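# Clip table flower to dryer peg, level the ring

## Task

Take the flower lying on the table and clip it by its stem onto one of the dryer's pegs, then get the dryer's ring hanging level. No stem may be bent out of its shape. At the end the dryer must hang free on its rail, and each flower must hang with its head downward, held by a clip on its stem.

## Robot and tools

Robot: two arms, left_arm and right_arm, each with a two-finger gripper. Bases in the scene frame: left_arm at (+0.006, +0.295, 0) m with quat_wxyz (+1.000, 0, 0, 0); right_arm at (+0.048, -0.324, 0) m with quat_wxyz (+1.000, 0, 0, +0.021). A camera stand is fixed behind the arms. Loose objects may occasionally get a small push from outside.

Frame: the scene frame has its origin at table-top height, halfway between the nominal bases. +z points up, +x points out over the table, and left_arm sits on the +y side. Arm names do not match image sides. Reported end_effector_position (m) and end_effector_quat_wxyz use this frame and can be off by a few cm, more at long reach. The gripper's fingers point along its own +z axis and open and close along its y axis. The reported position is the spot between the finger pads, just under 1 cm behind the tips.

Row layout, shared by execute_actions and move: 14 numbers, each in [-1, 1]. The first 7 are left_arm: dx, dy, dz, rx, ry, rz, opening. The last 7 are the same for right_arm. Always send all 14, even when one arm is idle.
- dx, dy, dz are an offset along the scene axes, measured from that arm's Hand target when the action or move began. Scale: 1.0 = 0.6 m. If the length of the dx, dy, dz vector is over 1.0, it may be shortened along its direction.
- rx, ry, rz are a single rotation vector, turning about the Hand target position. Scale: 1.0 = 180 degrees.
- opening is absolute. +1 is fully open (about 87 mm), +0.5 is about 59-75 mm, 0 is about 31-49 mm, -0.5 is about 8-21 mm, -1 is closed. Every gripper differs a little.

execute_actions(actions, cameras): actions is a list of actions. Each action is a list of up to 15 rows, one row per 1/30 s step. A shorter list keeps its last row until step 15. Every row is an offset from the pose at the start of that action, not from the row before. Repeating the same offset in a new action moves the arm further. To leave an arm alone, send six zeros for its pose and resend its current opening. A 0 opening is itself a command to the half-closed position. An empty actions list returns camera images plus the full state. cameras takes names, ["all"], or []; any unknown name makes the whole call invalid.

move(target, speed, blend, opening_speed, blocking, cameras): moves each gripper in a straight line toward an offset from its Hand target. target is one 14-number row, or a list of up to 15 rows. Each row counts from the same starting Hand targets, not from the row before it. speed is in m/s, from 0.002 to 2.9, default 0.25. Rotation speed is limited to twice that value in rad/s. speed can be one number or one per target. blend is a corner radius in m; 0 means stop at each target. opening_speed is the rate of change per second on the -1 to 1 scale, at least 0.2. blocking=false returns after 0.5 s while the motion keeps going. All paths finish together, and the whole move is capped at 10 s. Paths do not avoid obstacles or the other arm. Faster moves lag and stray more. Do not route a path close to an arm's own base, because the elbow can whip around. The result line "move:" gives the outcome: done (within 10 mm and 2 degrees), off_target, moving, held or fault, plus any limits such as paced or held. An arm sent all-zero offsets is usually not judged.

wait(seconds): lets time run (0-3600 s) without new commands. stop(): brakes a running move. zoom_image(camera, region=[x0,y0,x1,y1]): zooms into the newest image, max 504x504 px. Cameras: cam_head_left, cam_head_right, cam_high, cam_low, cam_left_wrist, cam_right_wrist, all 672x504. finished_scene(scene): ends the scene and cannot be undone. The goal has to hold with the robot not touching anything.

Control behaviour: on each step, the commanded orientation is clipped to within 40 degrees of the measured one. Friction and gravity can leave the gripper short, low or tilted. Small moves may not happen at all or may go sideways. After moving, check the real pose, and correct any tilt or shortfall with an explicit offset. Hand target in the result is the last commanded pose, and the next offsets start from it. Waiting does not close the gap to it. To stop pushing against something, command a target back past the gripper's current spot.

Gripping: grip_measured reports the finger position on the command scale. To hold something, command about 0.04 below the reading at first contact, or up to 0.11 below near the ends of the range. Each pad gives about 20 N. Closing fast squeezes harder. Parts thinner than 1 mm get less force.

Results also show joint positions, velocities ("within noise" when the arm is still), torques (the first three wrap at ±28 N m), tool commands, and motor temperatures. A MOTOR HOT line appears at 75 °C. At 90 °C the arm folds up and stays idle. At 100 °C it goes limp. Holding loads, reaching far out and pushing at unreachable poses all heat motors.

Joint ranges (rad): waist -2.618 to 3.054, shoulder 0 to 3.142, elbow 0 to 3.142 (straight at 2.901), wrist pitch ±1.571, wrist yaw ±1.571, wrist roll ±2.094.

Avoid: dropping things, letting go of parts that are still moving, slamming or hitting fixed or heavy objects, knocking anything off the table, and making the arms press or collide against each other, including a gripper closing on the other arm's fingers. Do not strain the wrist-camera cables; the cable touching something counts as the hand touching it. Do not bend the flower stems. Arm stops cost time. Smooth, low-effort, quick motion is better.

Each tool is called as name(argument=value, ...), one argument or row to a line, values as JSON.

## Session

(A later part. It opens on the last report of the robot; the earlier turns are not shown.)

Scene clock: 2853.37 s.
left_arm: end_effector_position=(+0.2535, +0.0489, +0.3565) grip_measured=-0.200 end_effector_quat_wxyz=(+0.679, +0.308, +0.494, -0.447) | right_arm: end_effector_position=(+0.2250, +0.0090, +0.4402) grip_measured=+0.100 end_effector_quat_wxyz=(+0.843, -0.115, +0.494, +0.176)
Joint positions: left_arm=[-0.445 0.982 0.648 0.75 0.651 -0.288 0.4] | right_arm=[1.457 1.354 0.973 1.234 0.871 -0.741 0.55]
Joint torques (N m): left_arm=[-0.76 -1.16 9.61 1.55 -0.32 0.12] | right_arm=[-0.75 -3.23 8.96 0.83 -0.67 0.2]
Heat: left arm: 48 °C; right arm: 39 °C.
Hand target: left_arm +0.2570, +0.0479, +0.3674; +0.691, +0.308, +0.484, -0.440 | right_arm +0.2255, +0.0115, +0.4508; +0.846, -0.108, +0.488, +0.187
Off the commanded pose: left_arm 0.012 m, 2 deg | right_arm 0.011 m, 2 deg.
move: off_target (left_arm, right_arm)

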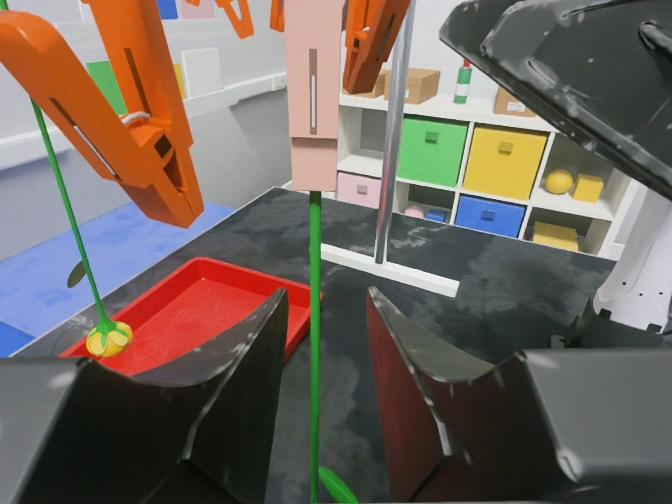

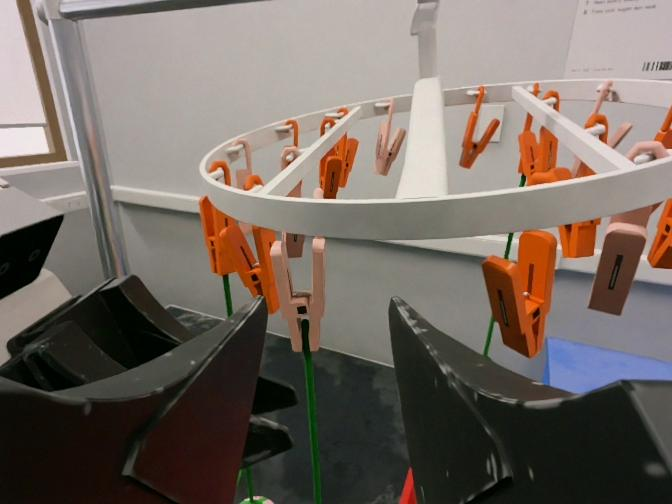

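move(
  target=[0.0262, -0.0367, 0.002, 0, 0, 0, -0.2, 0.0363, 0.0375, 0.005, 0, 0, 0, 0.1],
  speed=0.06,
  cameras=["cam_left_wrist", "cam_right_wrist", "cam_high"],
)

zoom_image(
  camera="cam_right_wrist",
  region=[220, 180, 440, 400],
)

zoom_image(
  camera="cam_left_wrist",
  region=[220, 120, 440, 340],
)

Scene clock: 2875.40 s.
left_arm: end_effector_position=(+0.2686, +0.0275, +0.3585) grip_measured=-0.200 end_effector_quat_wxyz=(+0.679, +0.308, +0.494, -0.447) | right_arm: end_effector_position=(+0.2461, +0.0314, +0.4435) grip_measured=+0.100 end_effector_quat_wxyz=(+0.843, -0.114, +0.494, +0.177)
Joint positions: left_arm=[-0.504 1.089 0.709 0.78 0.597 -0.258 0.4] | right_arm=[1.389 1.436 1.063 1.17 0.825 -0.665 0.55]
Joint torques (N m): left_arm=[-0.66 -1.72 9.59 1.53 -0.31 0.12] | right_arm=[-0.85 -3.84 9.07 0.99 -0.65 0.19]
Motor temperatures (°C): left_arm=[25 28 48 36 25 27 22] | right_arm=[24 27 41 36 23 23 22]
Heat: left arm: 48 °C; right arm: 41 °C.
Hand target: left_arm +0.2727, +0.0260, +0.3686; +0.691, +0.308, +0.484, -0.440 | right_arm +0.2471, +0.0341, +0.4537; +0.846, -0.108, +0.488, +0.187
Off the commanded pose: left_arm 0.011 m, 2 deg | right_arm 0.011 m, 2 deg.
move: off_target (left_arm, right_arm)
Images, in order (width x height): cam_high 672x504, cam_left_wrist 672x504, cam_right_wrist 672x504.

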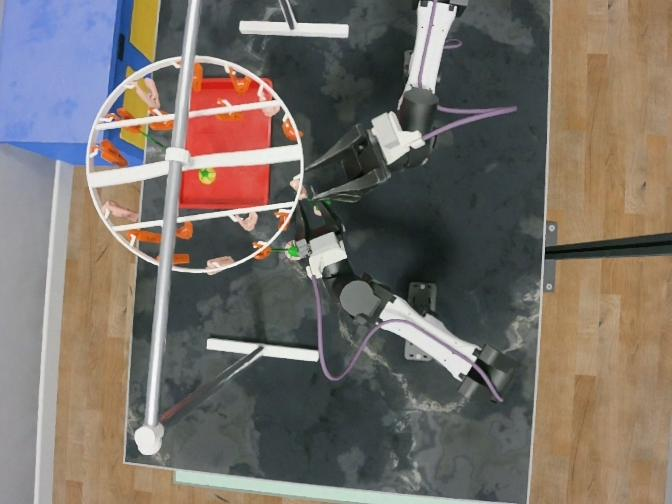

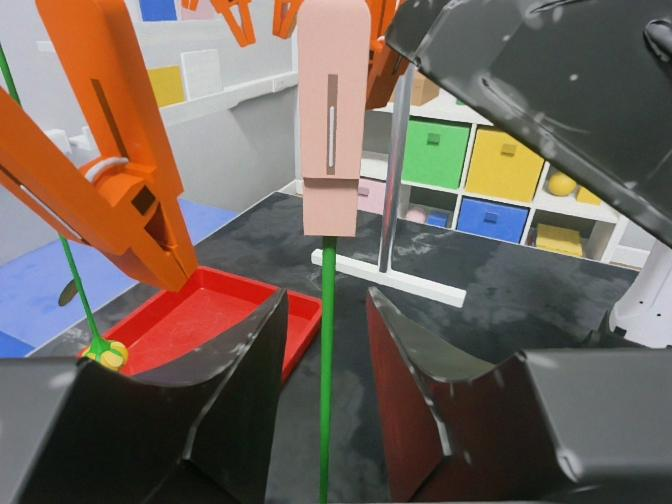

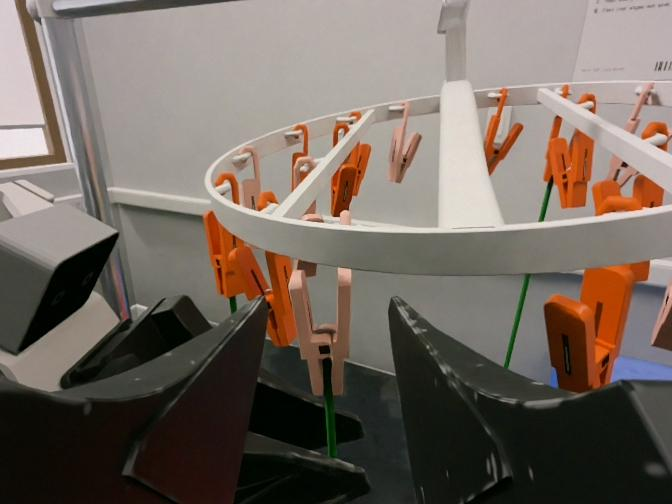

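Scaled by 2.291 from the camera's image (finer frame: 960x720).

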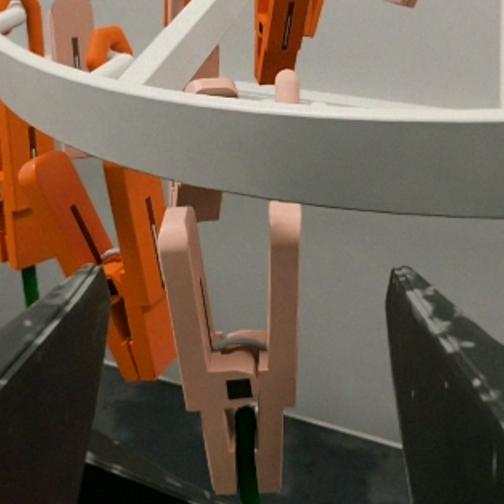

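Scaled by 2.291 from the camera's image (finer frame: 960x720).

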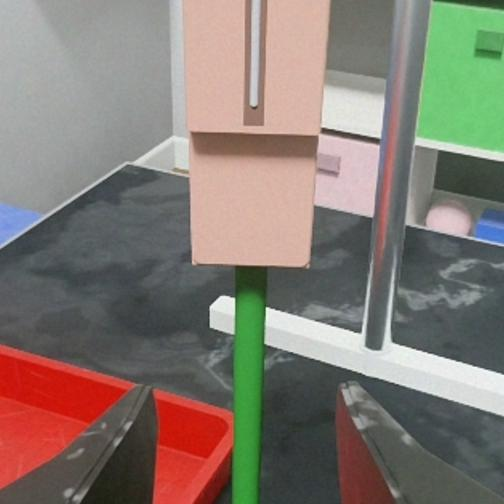

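move(
  target=[
    [0, 0, -0.033, 0, 0, 0, -0.2, 0.0367, 0.0238, 0.0033, 0, 0, 0, 0.1],
    [0, 0, -0.033, 0, 0, 0, -0.9, 0.0367, 0.0238, 0.0033, 0, 0, 0, -0.1],
  ],
  speed=0.05,
  opening_speed=0.4,
  cameras=["cam_left_wrist", "cam_right_wrist", "cam_high"],
)

zoom_image(
  camera="cam_right_wrist",
  region=[220, 220, 440, 440],
)

zoom_image(
  camera="cam_high",
  region=[250, 130, 370, 250],
)

Scene clock: 2895.20 s.
left_arm: end_effector_position=(+0.2688, +0.0276, +0.3582) grip_measured=-0.815 end_effector_quat_wxyz=(+0.692, +0.310, +0.477, -0.446) | right_arm: end_effector_position=(+0.2686, +0.0455, +0.4453) grip_measured=-0.100 end_effector_quat_wxyz=(+0.843, -0.114, +0.495, +0.176)
Joint positions: left_arm=[-0.504 1.105 0.682 0.866 0.597 -0.256 0.093] | right_arm=[1.323 1.494 1.133 1.111 0.78 -0.599 0.45]
Joint torques (N m): left_arm=[-0.69 -1.81 5.98 1.54 -0.3 0.16] | right_arm=[-0.75 -4.36 9.18 1.06 -0.62 0.19]
Heat: left arm: 49 °C; right arm: 40 °C.
Hand target: left_arm +0.2728, +0.0260, +0.3489; +0.691, +0.308, +0.484, -0.440 | right_arm +0.2693, +0.0483, +0.4557; +0.846, -0.108, +0.488, +0.187
Off the commanded pose: left_arm 0.010 m, 1 deg | right_arm 0.011 m, 2 deg.
move: off_target (right_arm); target 2's new opening was sent with right_arm's hand 0.011 m and 2 deg from that target
Images, in order (width x height): cam_high 672x504, cam_left_wrist 672x504, cam_right_wrist 672x504.

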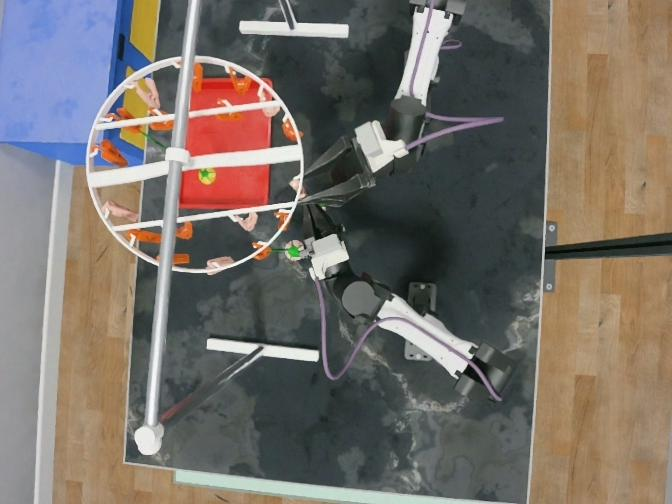

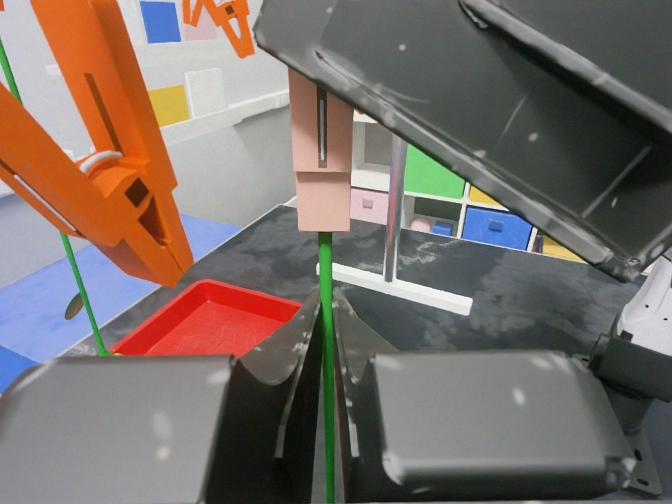

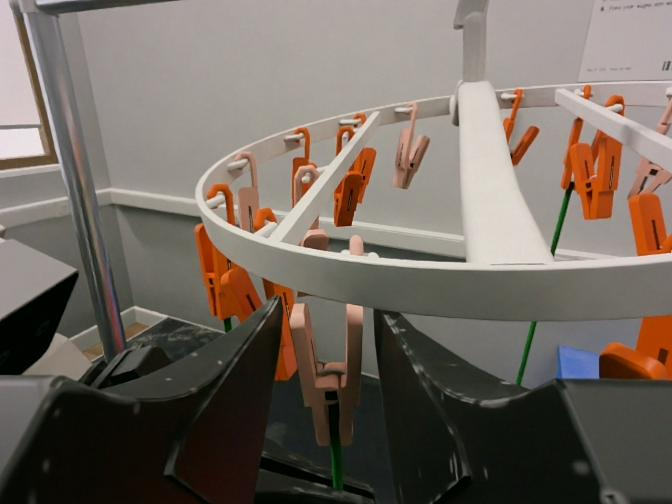

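Scaled by 2.291 from the camera's image (finer frame: 960x720).

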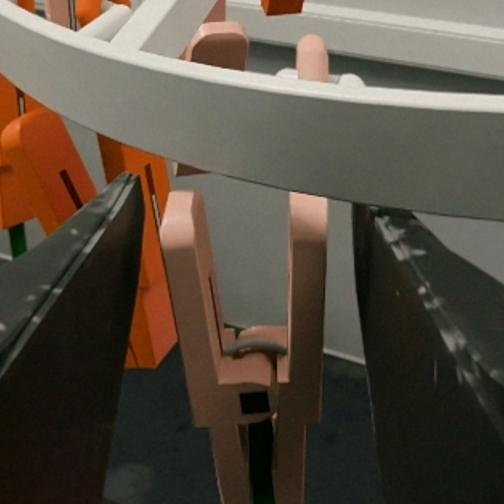

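Scaled by 4.200 from the camera's image (finer frame: 960x720).

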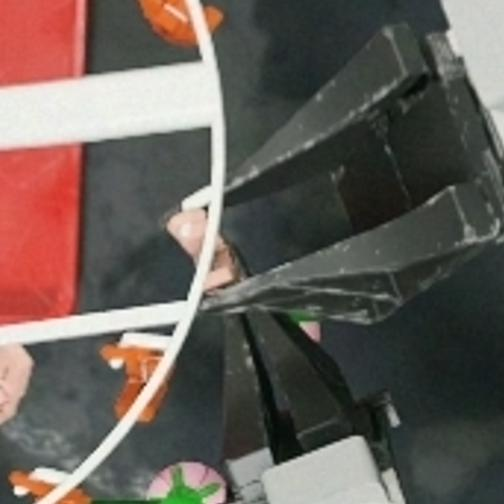

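move(
  target=[
    [0, 0, 0, 0, 0, 0, -0.45, 0.009, 0.0043, 0, 0, 0, 0, -0.1],
    [0, 0, -0.029, 0, 0, 0, -0.45, 0.009, 0.0043, 0, 0, 0, 0, -0.1],
    [0, 0, -0.029, 0, 0, 0, -0.92, 0.009, 0.0043, 0, 0, 0, 0, -0.2],
  ],
  speed=0.05,
  opening_speed=0.5,
  cameras=["cam_left_wrist", "cam_right_wrist"],
)

zoom_image(
  camera="cam_right_wrist",
  region=[220, 240, 440, 460],
)

Scene clock: 2913.37 s.
left_arm: end_effector_position=(+0.2693, +0.0274, +0.3405) grip_measured=-0.815 end_effector_quat_wxyz=(+0.692, +0.310, +0.477, -0.446) | right_arm: end_effector_position=(+0.2735, +0.0483, +0.4452) grip_measured=-0.200 end_effector_quat_wxyz=(+0.843, -0.114, +0.495, +0.177)
Joint positions: left_arm=[-0.504 1.127 0.621 0.947 0.597 -0.256 0.093] | right_arm=[1.309 1.506 1.145 1.099 0.769 -0.585 0.4]
Joint torques (N m): left_arm=[-0.55 -1.76 5.81 1.49 -0.31 0.13] | right_arm=[-0.83 -4.45 9.2 1.08 -0.61 0.19]
Heat: left arm: 47 °C; right arm: 41 °C.
Hand target: left_arm +0.2728, +0.0260, +0.3314; +0.691, +0.308, +0.484, -0.440 | right_arm +0.2745, +0.0510, +0.4557; +0.846, -0.108, +0.488, +0.187
Off the commanded pose: left_arm 0.010 m, 1 deg | right_arm 0.011 m, 2 deg.
move: off_target (right_arm); target 3's new opening was sent with right_arm's hand 0.011 m and 2 deg from that target

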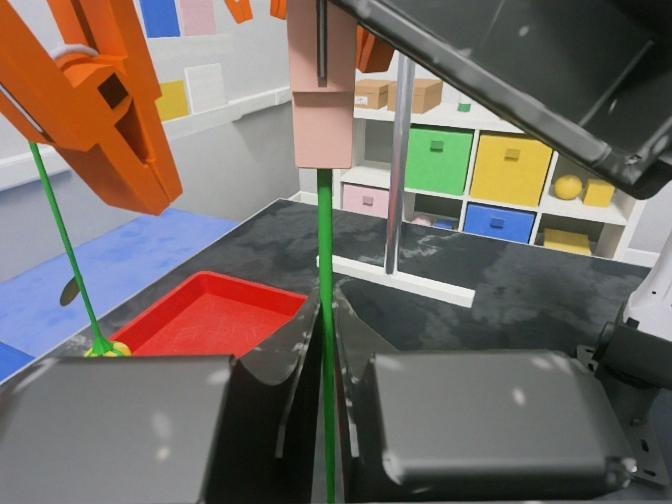

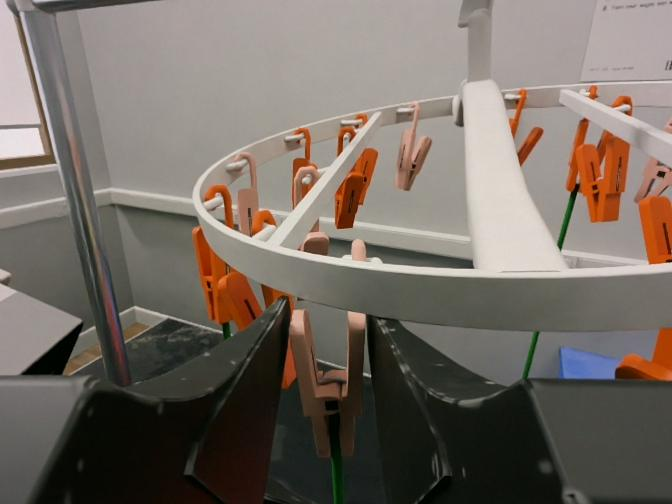

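Scaled by 2.291 from the camera's image (finer frame: 960x720).

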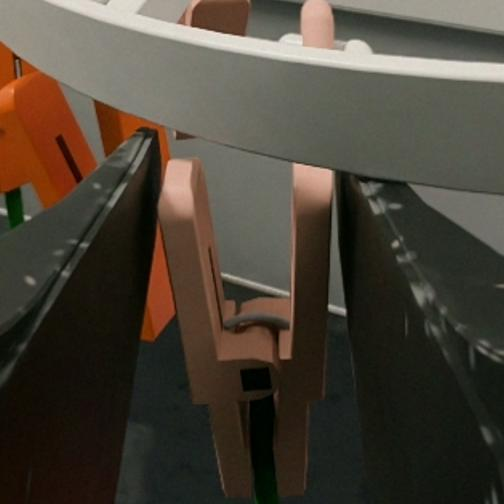

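move(
  target=[0, 0, 0, 0, 0, 0, -0.92, 0, 0, 0, 0, 0, 0, -0.48],
  opening_speed=0.3,
  cameras=["cam_left_wrist", "cam_right_wrist"],
)

zoom_image(
  camera="cam_right_wrist",
  region=[220, 280, 440, 500],
)

Scene clock: 2921.30 s.
left_arm: end_effector_position=(+0.2692, +0.0274, +0.3406) grip_measured=-0.815 end_effector_quat_wxyz=(+0.692, +0.310, +0.477, -0.446) | right_arm: end_effector_position=(+0.2742, +0.0479, +0.4461) grip_measured=-0.391 end_effector_quat_wxyz=(+0.844, -0.113, +0.494, +0.177)
Joint positions: left_arm=[-0.504 1.127 0.621 0.947 0.597 -0.256 0.093] | right_arm=[1.306 1.506 1.147 1.099 0.767 -0.584 0.304]
Joint torques (N m): left_arm=[-0.4 -1.8 5.9 1.47 -0.26 0.14] | right_arm=[-0.62 -4.42 9.05 1.08 -0.59 0.18]
Heat: left arm: 46 °C; right arm: 42 °C.
Hand target: left_arm +0.2728, +0.0260, +0.3315; +0.691, +0.308, +0.484, -0.440 | right_arm +0.2746, +0.0510, +0.4557; +0.846, -0.108, +0.488, +0.187
Off the commanded pose: left_arm 0.010 m, 1 deg | right_arm 0.010 m, 2 deg.
move: done

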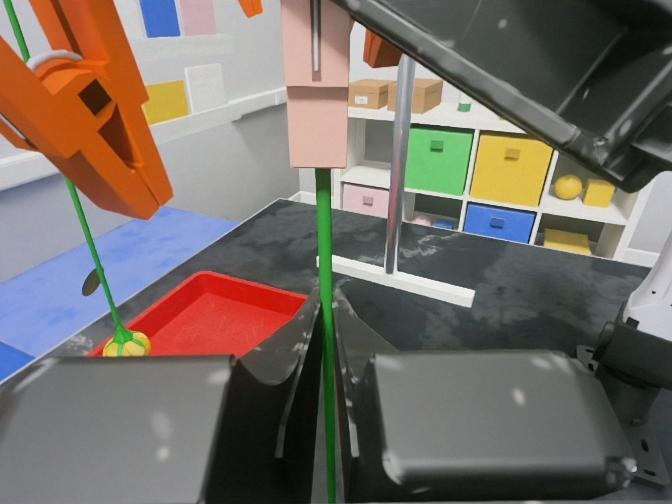

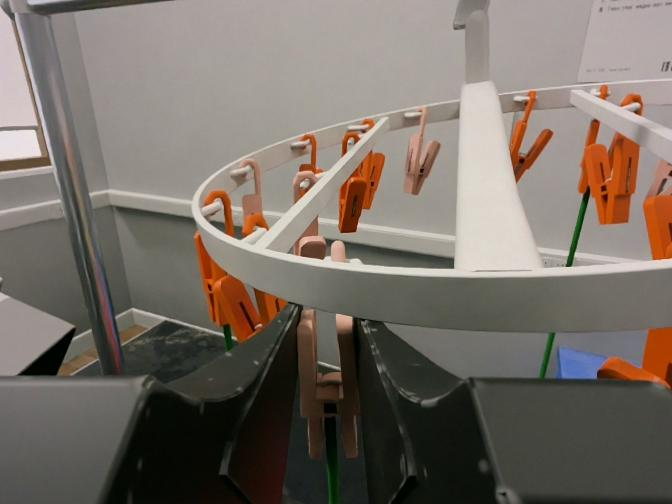

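Scaled by 2.291 from the camera's image (finer frame: 960x720).

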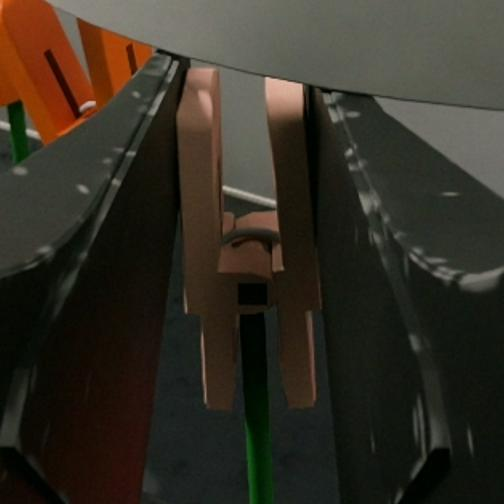

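move(
  target=[0, 0, -0.067, 0, 0, 0, -0.92, 0, 0, 0, 0, 0, 0, -0.48],
  speed=0.05,
  cameras=["cam_left_wrist", "cam_right_wrist"],
)

Scene clock: 2930.10 s.
left_arm: end_effector_position=(+0.2706, +0.0267, +0.2981) grip_measured=-0.815 end_effector_quat_wxyz=(+0.690, +0.310, +0.479, -0.445) | right_arm: end_effector_position=(+0.2742, +0.0479, +0.4461) grip_measured=-0.391 end_effector_quat_wxyz=(+0.844, -0.113, +0.494, +0.177)
Joint positions: left_arm=[-0.504 1.21 0.494 1.151 0.597 -0.254 0.093] | right_arm=[1.306 1.506 1.147 1.099 0.767 -0.584 0.304]
Joint torques (N m): left_arm=[-0.7 -1.95 5.7 1.57 -0.3 0.1] | right_arm=[-0.62 -4.42 9.06 1.08 -0.59 0.18]
Heat: left arm: 45 °C; right arm: 41 °C.
Hand target: left_arm +0.2727, +0.0260, +0.2912; +0.691, +0.308, +0.484, -0.440 | right_arm +0.2746, +0.0510, +0.4557; +0.846, -0.108, +0.488, +0.187
Off the commanded pose: left_arm 0.007 m, 1 deg | right_arm 0.010 m, 2 deg.
move: done

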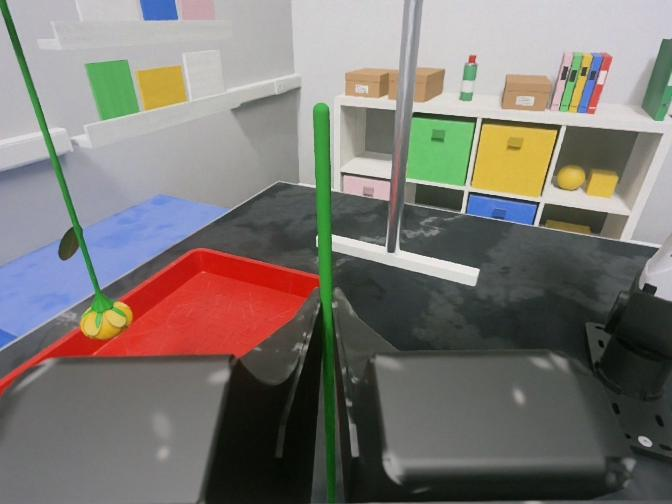

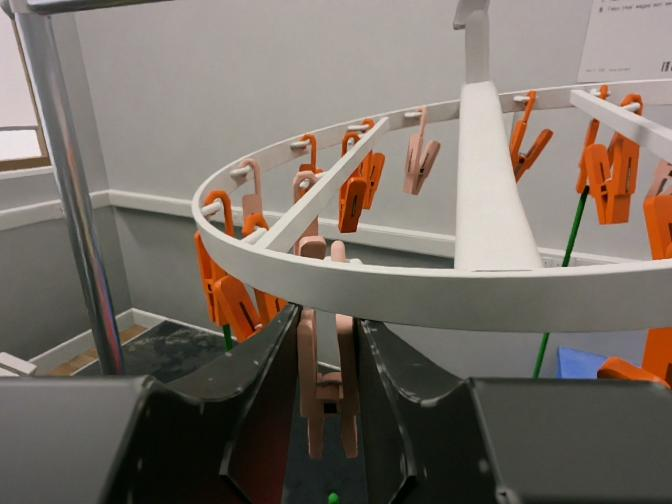

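move(
  target=[
    [-0.12, 0.14, 0.0667, 0, 0, 0, -0.92, 0, 0, 0, 0, 0, 0, -0.05],
    [-0.12, 0.14, 0.0667, 0, 0, 0, -0.92, -0.157, -0.0758, -0.0977, 0, 0, 0, -0.05],
  ],
  speed=0.1,
  opening_speed=0.3,
  cameras=["cam_low", "cam_right_wrist", "cam_high", "cam_head_right"],
)

zoom_image(
  camera="cam_low",
  region=[290, 60, 470, 180],
)

zoom_image(
  camera="cam_high",
  region=[90, 40, 350, 280],
)

Scene clock: 2949.53 s.
left_arm: end_effector_position=(+0.2032, +0.1096, +0.3330) grip_measured=-0.815 end_effector_quat_wxyz=(+0.694, +0.306, +0.483, -0.437) | right_arm: end_effector_position=(+0.1802, +0.0225, +0.3851) grip_measured=-0.050 end_effector_quat_wxyz=(+0.834, -0.167, +0.497, +0.169)
Joint positions: left_arm=[-0.198 0.634 0.404 0.783 0.849 -0.431 0.093] | right_arm=[1.614 1.42 0.824 1.466 0.942 -0.888 0.475]
Joint torques (N m): left_arm=[0.34 -0.32 6.64 1.17 -0.11 -0.04] | right_arm=[0.21 -5.76 4.83 2.09 -0.35 0.04]
Heat: left arm: 45 °C; right arm: 41 °C.
Hand target: left_arm +0.2008, +0.1100, +0.3313; +0.691, +0.308, +0.484, -0.440 | right_arm +0.1803, +0.0055, +0.3971; +0.846, -0.108, +0.488, +0.187
Off the commanded pose: left_arm 0.003 m, 1 deg | right_arm 0.021 m, 7 deg.
joint sent to its limit (right arm) — joint 4 (wrist pitch), upper limit. The joint targets still meet the commanded pose.
move: off_target (right_arm)
Images, in order (width x height): cam_head_right 672x504, cam_high 672x504, cam_low 672x504, cam_right_wrist 672x504.

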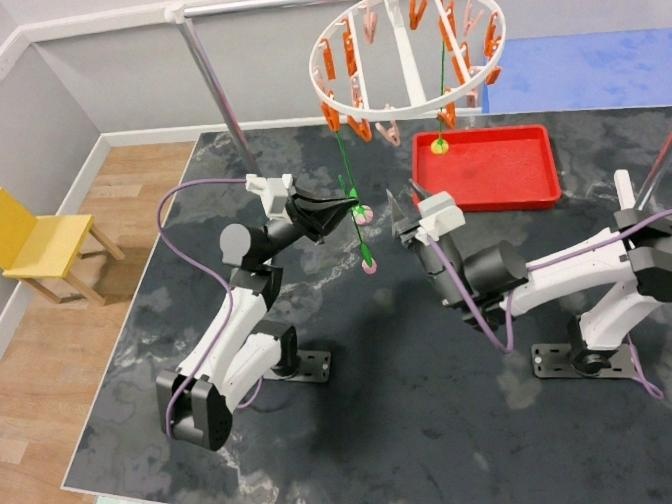

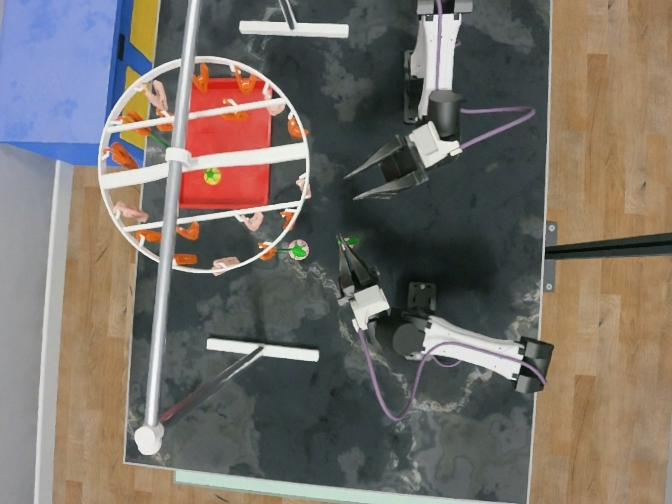

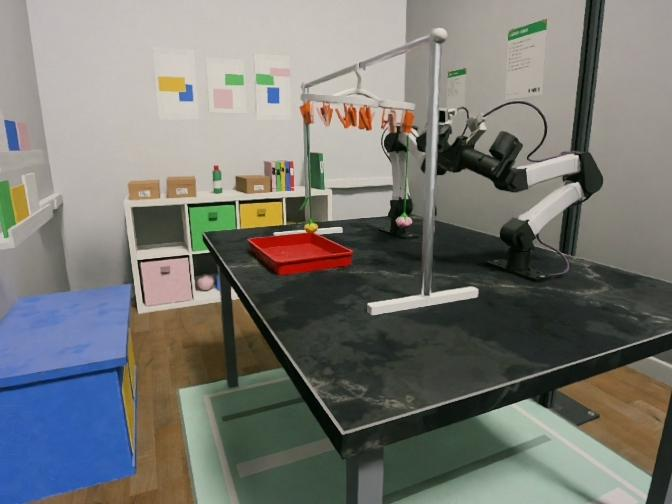

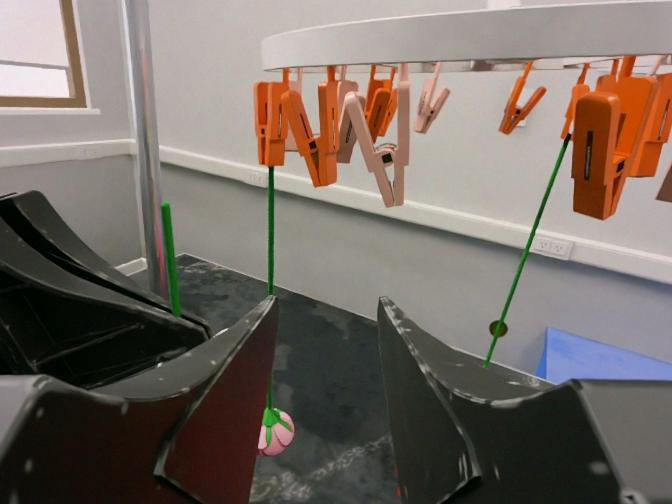

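Scaled by 2.800 from the camera's image (finer frame: 960x720).

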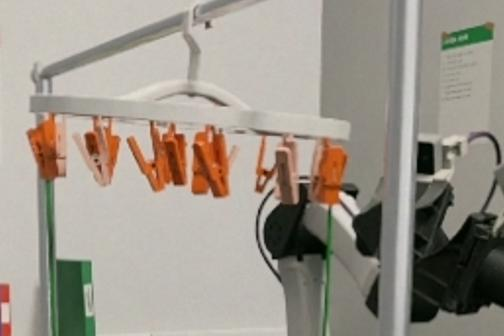

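Scaled by 1.938 from the camera's image (finer frame: 960x720).

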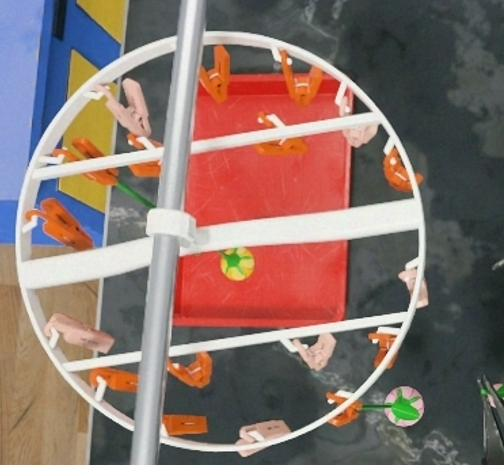

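zoom_image(
  camera="cam_low",
  region=[295, 75, 435, 145],
)

Scaled by 3.600 from the camera's image (finer frame: 960x720).

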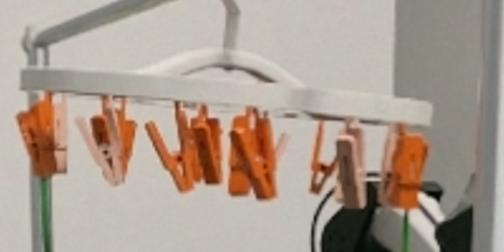

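move(
  target=[
    [0.0653, 0.2333, 0.0228, 0, 0, 0, -0.92, 0.0328, -0.2092, -0.045, 0, 0, -0.111, -0.5],
    [0.0653, 0.2333, 0.0228, 0, 0, 0, -0.92, 0.2495, -0.4258, 0.0215, 0, 0, -0.0278, -1.0],
    [0.0653, 0.2333, 0.0228, 0, 0, 0, -0.92, 0.3658, -0.2608, 0.13, 0, 0, 0.1667, -1.0],
  ],
  speed=[0.12, 0.15, 0.08],
  cameras=["cam_high", "cam_right_wrist", "cam_head_right"],
)

Scene clock: 3044.30 s.
left_arm: end_effector_position=(+0.2446, +0.2510, +0.3373) grip_measured=-0.815 end_effector_quat_wxyz=(+0.686, +0.200, +0.600, -0.360) | right_arm: end_effector_position=(+0.4054, -0.1547, +0.4598) grip_measured=-1.000 end_effector_quat_wxyz=(+0.762, -0.216, +0.464, +0.397)
Joint positions: left_arm=[0.65 0.942 0.506 1.49 1.338 -1.203 0.093] | right_arm=[0.076 1.276 1.043 0.891 -0.681 0.497 0]
Joint torques (N m): left_arm=[0.28 -0.09 8.36 1.24 -0.3 -0.1] | right_arm=[0.21 -3.03 9.37 1.67 -0.05 0.13]
Heat: left arm: 46 °C; right arm: 38 °C.
Hand target: left_arm +0.2399, +0.2500, +0.3450; +0.691, +0.308, +0.484, -0.440 | right_arm +0.3998, -0.1510, +0.4752; +0.769, -0.231, +0.443, +0.400
Off the commanded pose: left_arm 0.009 m, 20 deg | right_arm 0.017 m, 3 deg.
joint sent to its limit (left arm) — joint 4 (wrist pitch), upper limit. The joint targets are off in orientation, not in position.
move: off_target (left_arm, right_arm); target 2's new opening was sent with right_arm's hand 0.017 m and 2 deg from that target
Images, in order (width x height): cam_head_right 672x504, cam_high 672x504, cam_right_wrist 672x504.

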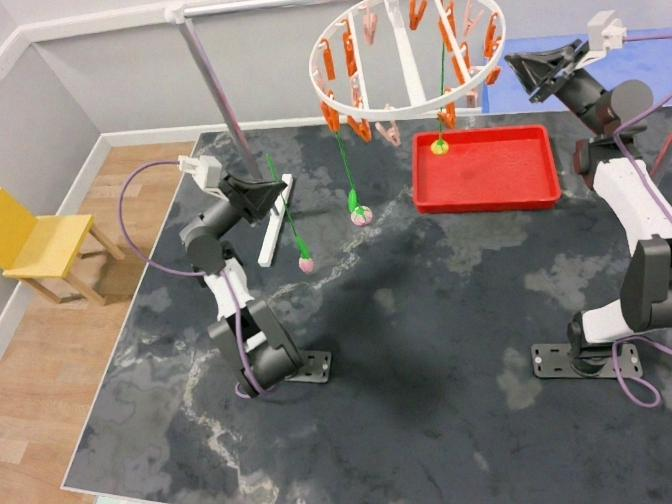

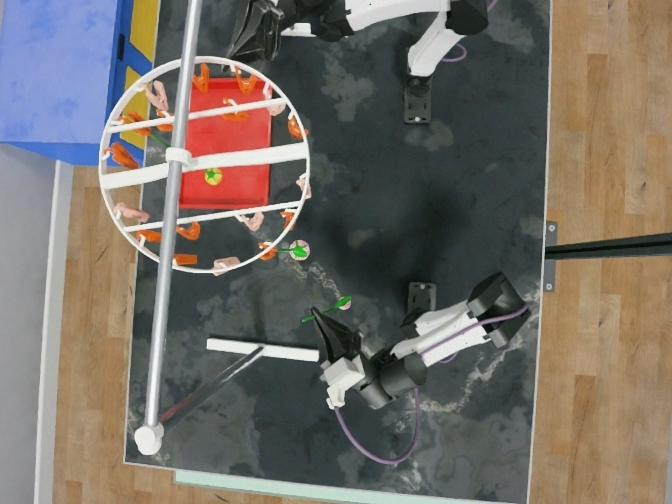

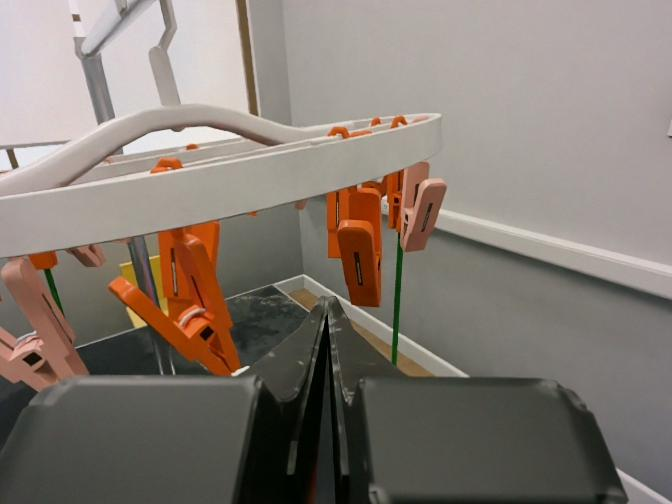

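move(
  target=[
    [0, 0, 0, 0, 0, 0, -0.92, -0.0795, 0.0167, 0, 0, 0, -0.0278, -1.0],
    [0, 0, 0, 0, 0, 0, -0.92, -0.147, 0.0517, 0, 0, 0, -0.0556, -1.0],
    [0, 0, 0, 0, 0, 0, -0.92, -0.2032, 0.1033, 0, 0, 0, -0.0833, -1.0],
    [0, 0, 0, 0, 0, 0, -0.92, -0.244, 0.1675, 0, 0, 0, -0.1222, -1.0],
    [0, 0, 0, 0, 0, 0, -0.92, -0.2668, 0.2402, 0, 0, 0, -0.1556, -1.0],
    [0, 0, 0, 0, 0, 0, -0.92, -0.2712, 0.301, 0, 0, 0, -0.1833, -1.0],
    [0, 0, 0, 0, 0, 0, -0.92, -0.2613, 0.3663, 0, 0, 0, -0.2111, -1.0],
  ],
  speed=0.05,
  blend=[0.015, 0.015, 0.015, 0.015, 0.015, 0.015, 0],
  cameras=["cam_high", "cam_right_wrist", "cam_low"],
)

zoom_image(
  camera="cam_high",
  region=[90, 40, 350, 280],
)

zoom_image(
  camera="cam_low",
  region=[295, 75, 435, 145],
)

Scene clock: 3069.73 s.
left_arm: end_effector_position=(+0.2446, +0.2510, +0.3373) grip_measured=-0.815 end_effector_quat_wxyz=(+0.686, +0.200, +0.600, -0.360) | right_arm: end_effector_position=(+0.2445, +0.0721, +0.4656) grip_measured=-1.000 end_effector_quat_wxyz=(+0.855, -0.096, +0.495, +0.118)
Joint positions: left_arm=[0.65 0.942 0.506 1.49 1.338 -1.203 0.093] | right_arm=[1.437 1.681 1.361 1.263 0.919 -0.887 0]
Joint torques (N m): left_arm=[0.34 0.06 8.28 1.24 -0.29 -0.11] | right_arm=[0.21 -5.45 8.81 1.14 -0.37 -0.02]
Heat: left arm: 48 °C; right arm: 39 °C.
Hand target: left_arm +0.2399, +0.2500, +0.3450; +0.691, +0.308, +0.484, -0.440 | right_arm +0.2431, +0.0686, +0.4751; +0.857, -0.074, +0.494, +0.127
Off the commanded pose: left_arm 0.009 m, 20 deg | right_arm 0.010 m, 3 deg.
joint sent to its limit (left arm) — joint 4 (wrist pitch), upper limit. The joint targets are off in orientation, not in position.
move: off_target (right_arm)
Images, in order (width x height): cam_high 672x504, cam_low 672x504, cam_right_wrist 672x504.

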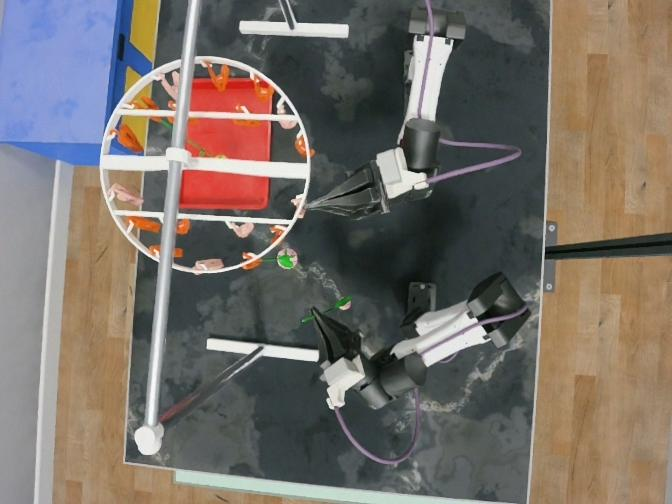

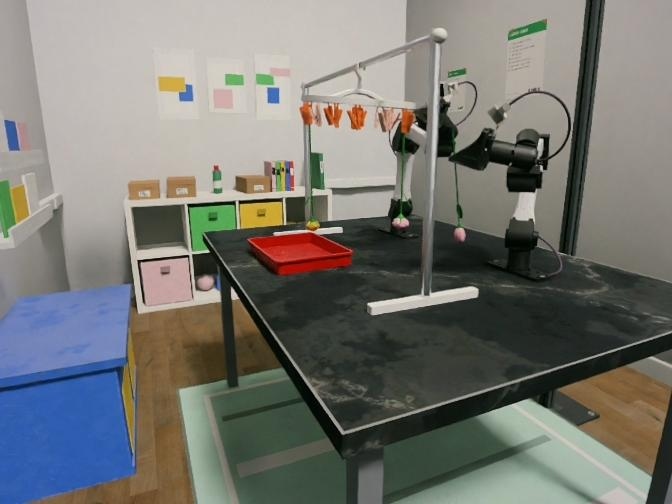

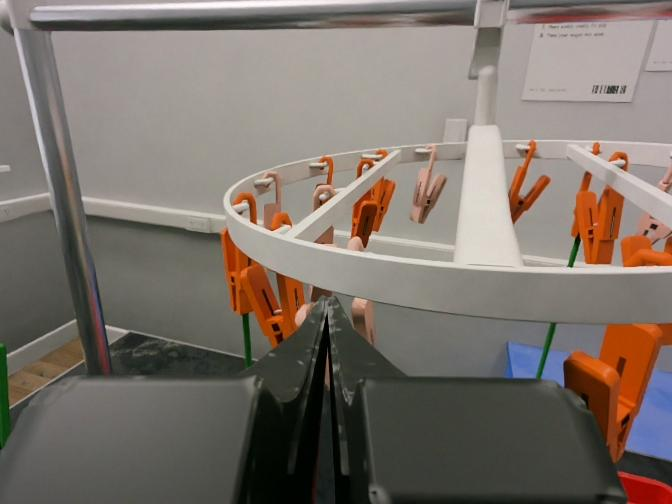

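Scaled by 1.938 from the camera's image (finer frame: 960x720).

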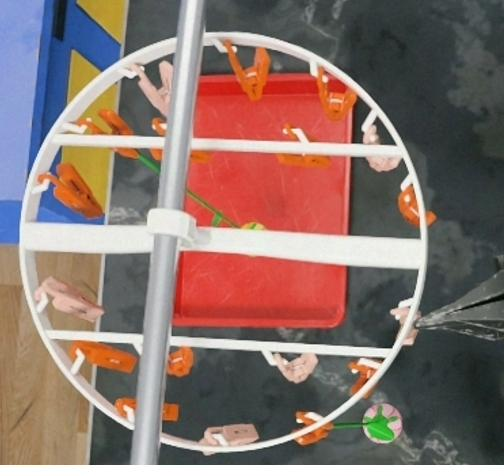

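Scaled by 3.600 from the camera's image (finer frame: 960x720).

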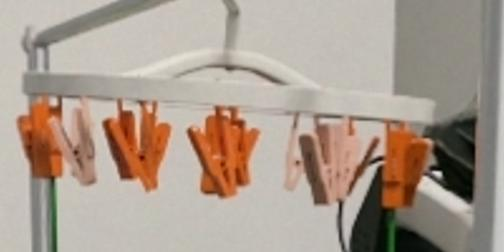

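move(
  target=[
    [0, 0, 0, 0, 0, 0, -0.92, -0.1125, -0.0295, -0.0655, 0, 0, 0, -1.0],
    [0, 0, 0, 0, 0, 0, -0.92, -0.1385, -0.2143, -0.0252, 0.2056, 0.1493, 0.083, 0.2],
    [0, 0, 0, 0, 0, 0, -0.92, -0.036, -0.3568, 0.074, 0.4111, 0.2985, 0.1659, 0.2],
  ],
  speed=[0.15, 0.25, 0.25],
  cameras=["cam_high", "cam_right_wrist", "cam_head_right", "cam_low"],
)

Scene clock: 3172.00 s.
left_arm: end_effector_position=(+0.2446, +0.2510, +0.3373) grip_measured=-0.815 end_effector_quat_wxyz=(+0.686, +0.200, +0.600, -0.360) | right_arm: end_effector_position=(+0.2199, -0.1445, +0.5157) grip_measured=+0.200 end_effector_quat_wxyz=(+0.508, +0.466, +0.492, +0.532)
Joint positions: left_arm=[0.65 0.942 0.506 1.49 1.338 -1.203 0.093] | right_arm=[1.537 0.955 1.15 0.911 1.479 0.464 0.6]
Joint torques (N m): left_arm=[0.31 -0.08 8.32 1.24 -0.3 -0.09] | right_arm=[-0.81 -0.42 5.29 0.03 -0.94 0.13]
Heat: left arm: 50 °C; right arm: 40 °C.
Hand target: left_arm +0.2399, +0.2500, +0.3450; +0.691, +0.308, +0.484, -0.440 | right_arm +0.2215, -0.1454, +0.5195; +0.379, +0.380, +0.596, +0.597
Off the commanded pose: left_arm 0.009 m, 20 deg | right_arm 0.004 m, 23 deg.
joint sent to its limit (left arm) — joint 4 (wrist pitch), upper limit. The joint targets are off in orientation, not in position.
move: off_target (right_arm); target 2's new opening was sent with right_arm's hand 0.012 m and 7 deg from that target
Images, in order (width x height): cam_head_right 672x504, cam_high 672x504, cam_low 672x504, cam_right_wrist 672x504.

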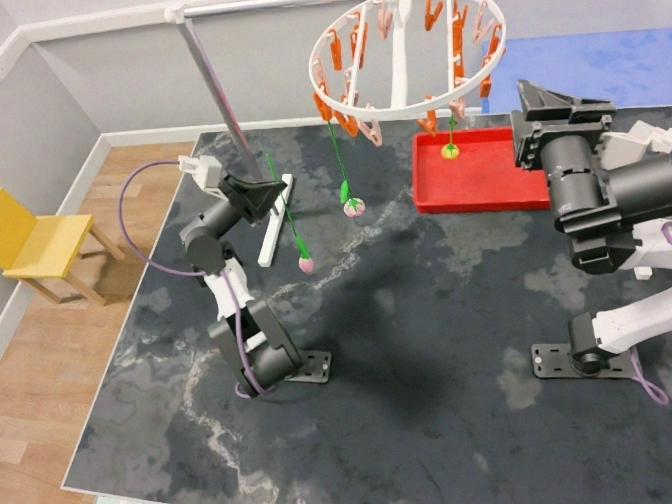

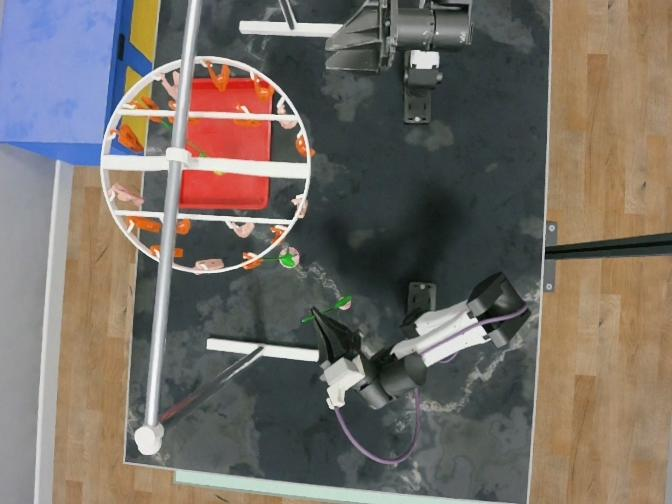

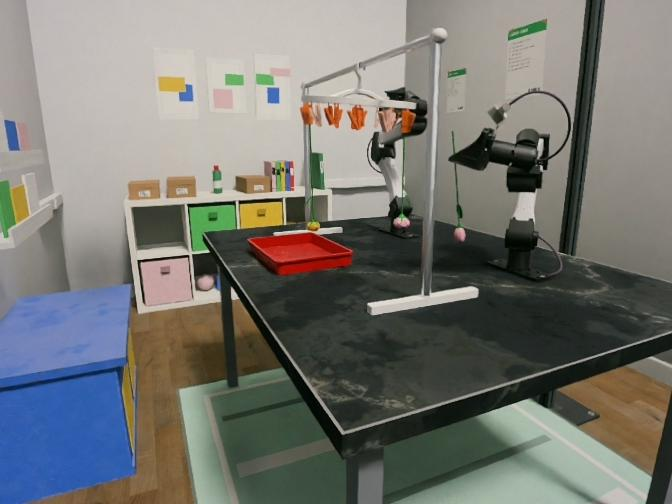

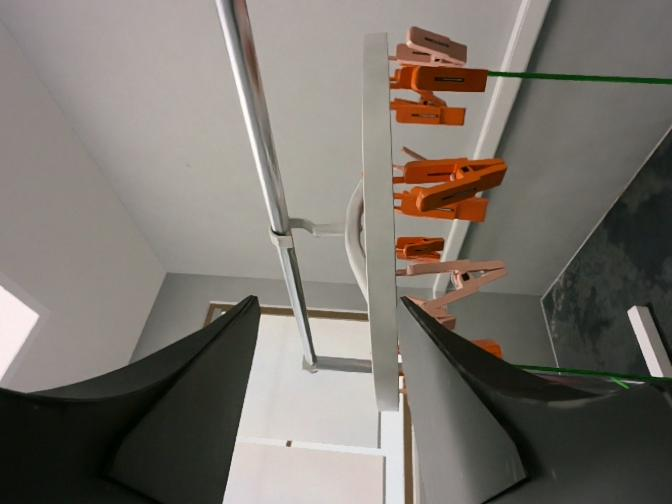

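execute_actions(
  actions=[],
  cameras=["cam_high","cam_right_wrist"],
)

Scene clock: 3203.67 s.
left_arm: end_effector_position=(+0.2446, +0.2510, +0.3373) grip_measured=-0.815 end_effector_quat_wxyz=(+0.686, +0.200, +0.600, -0.360) | right_arm: end_effector_position=(+0.2199, -0.1444, +0.5157) grip_measured=+0.200 end_effector_quat_wxyz=(+0.508, +0.466, +0.492, +0.532)
Joint positions: left_arm=[0.65 0.942 0.506 1.49 1.338 -1.203 0.093] | right_arm=[1.537 0.955 1.15 0.91 1.479 0.464 0.6]
Joint velocities: within noise
Joint torques (N m): left_arm=[0.44 0.06 8.35 1.27 -0.28 -0.12] | right_arm=[-0.81 -0.43 5.29 0.05 -0.94 0.1]
Motor temperatures (°C): left_arm=[25 26 50 34 26 27 24] | right_arm=[24 29 39 32 23 23 22]
Heat: left arm: 50 °C; right arm: 39 °C.
Hand target: left_arm +0.2399, +0.2500, +0.3450; +0.691, +0.308, +0.484, -0.440 | right_arm +0.2215, -0.1453, +0.5195; +0.379, +0.380, +0.596, +0.597
Tool commands: left_gripper/opening=-0.92 right_gripper/opening=+0.2
Off the commanded pose: left_arm 0.009 m, 20 deg | right_arm 0.004 m, 23 deg.
Images, in order (width x height): cam_high 672x504, cam_right_wrist 672x504.

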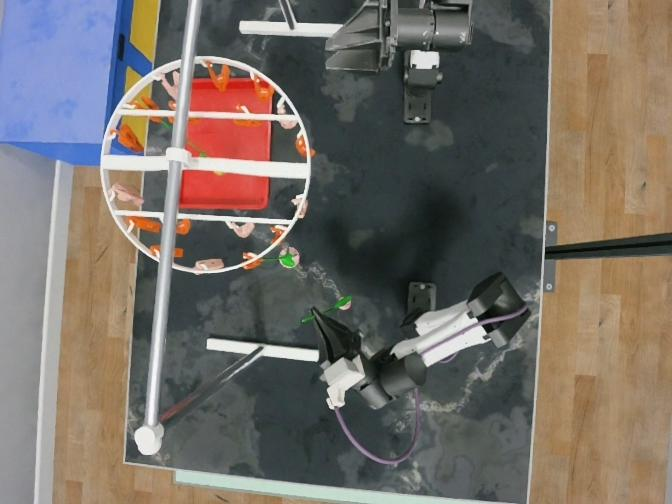

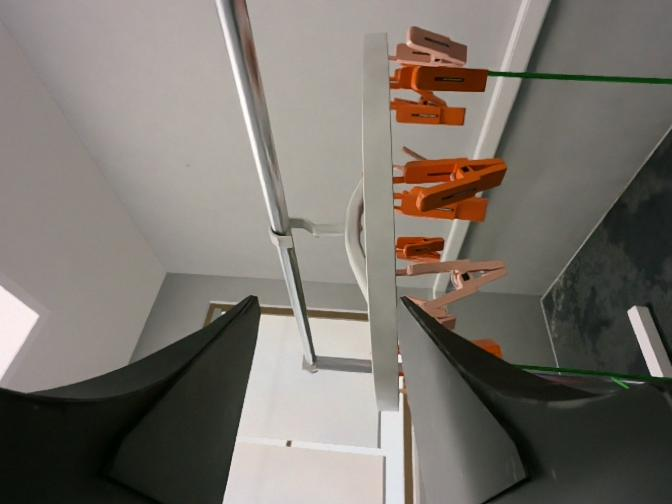

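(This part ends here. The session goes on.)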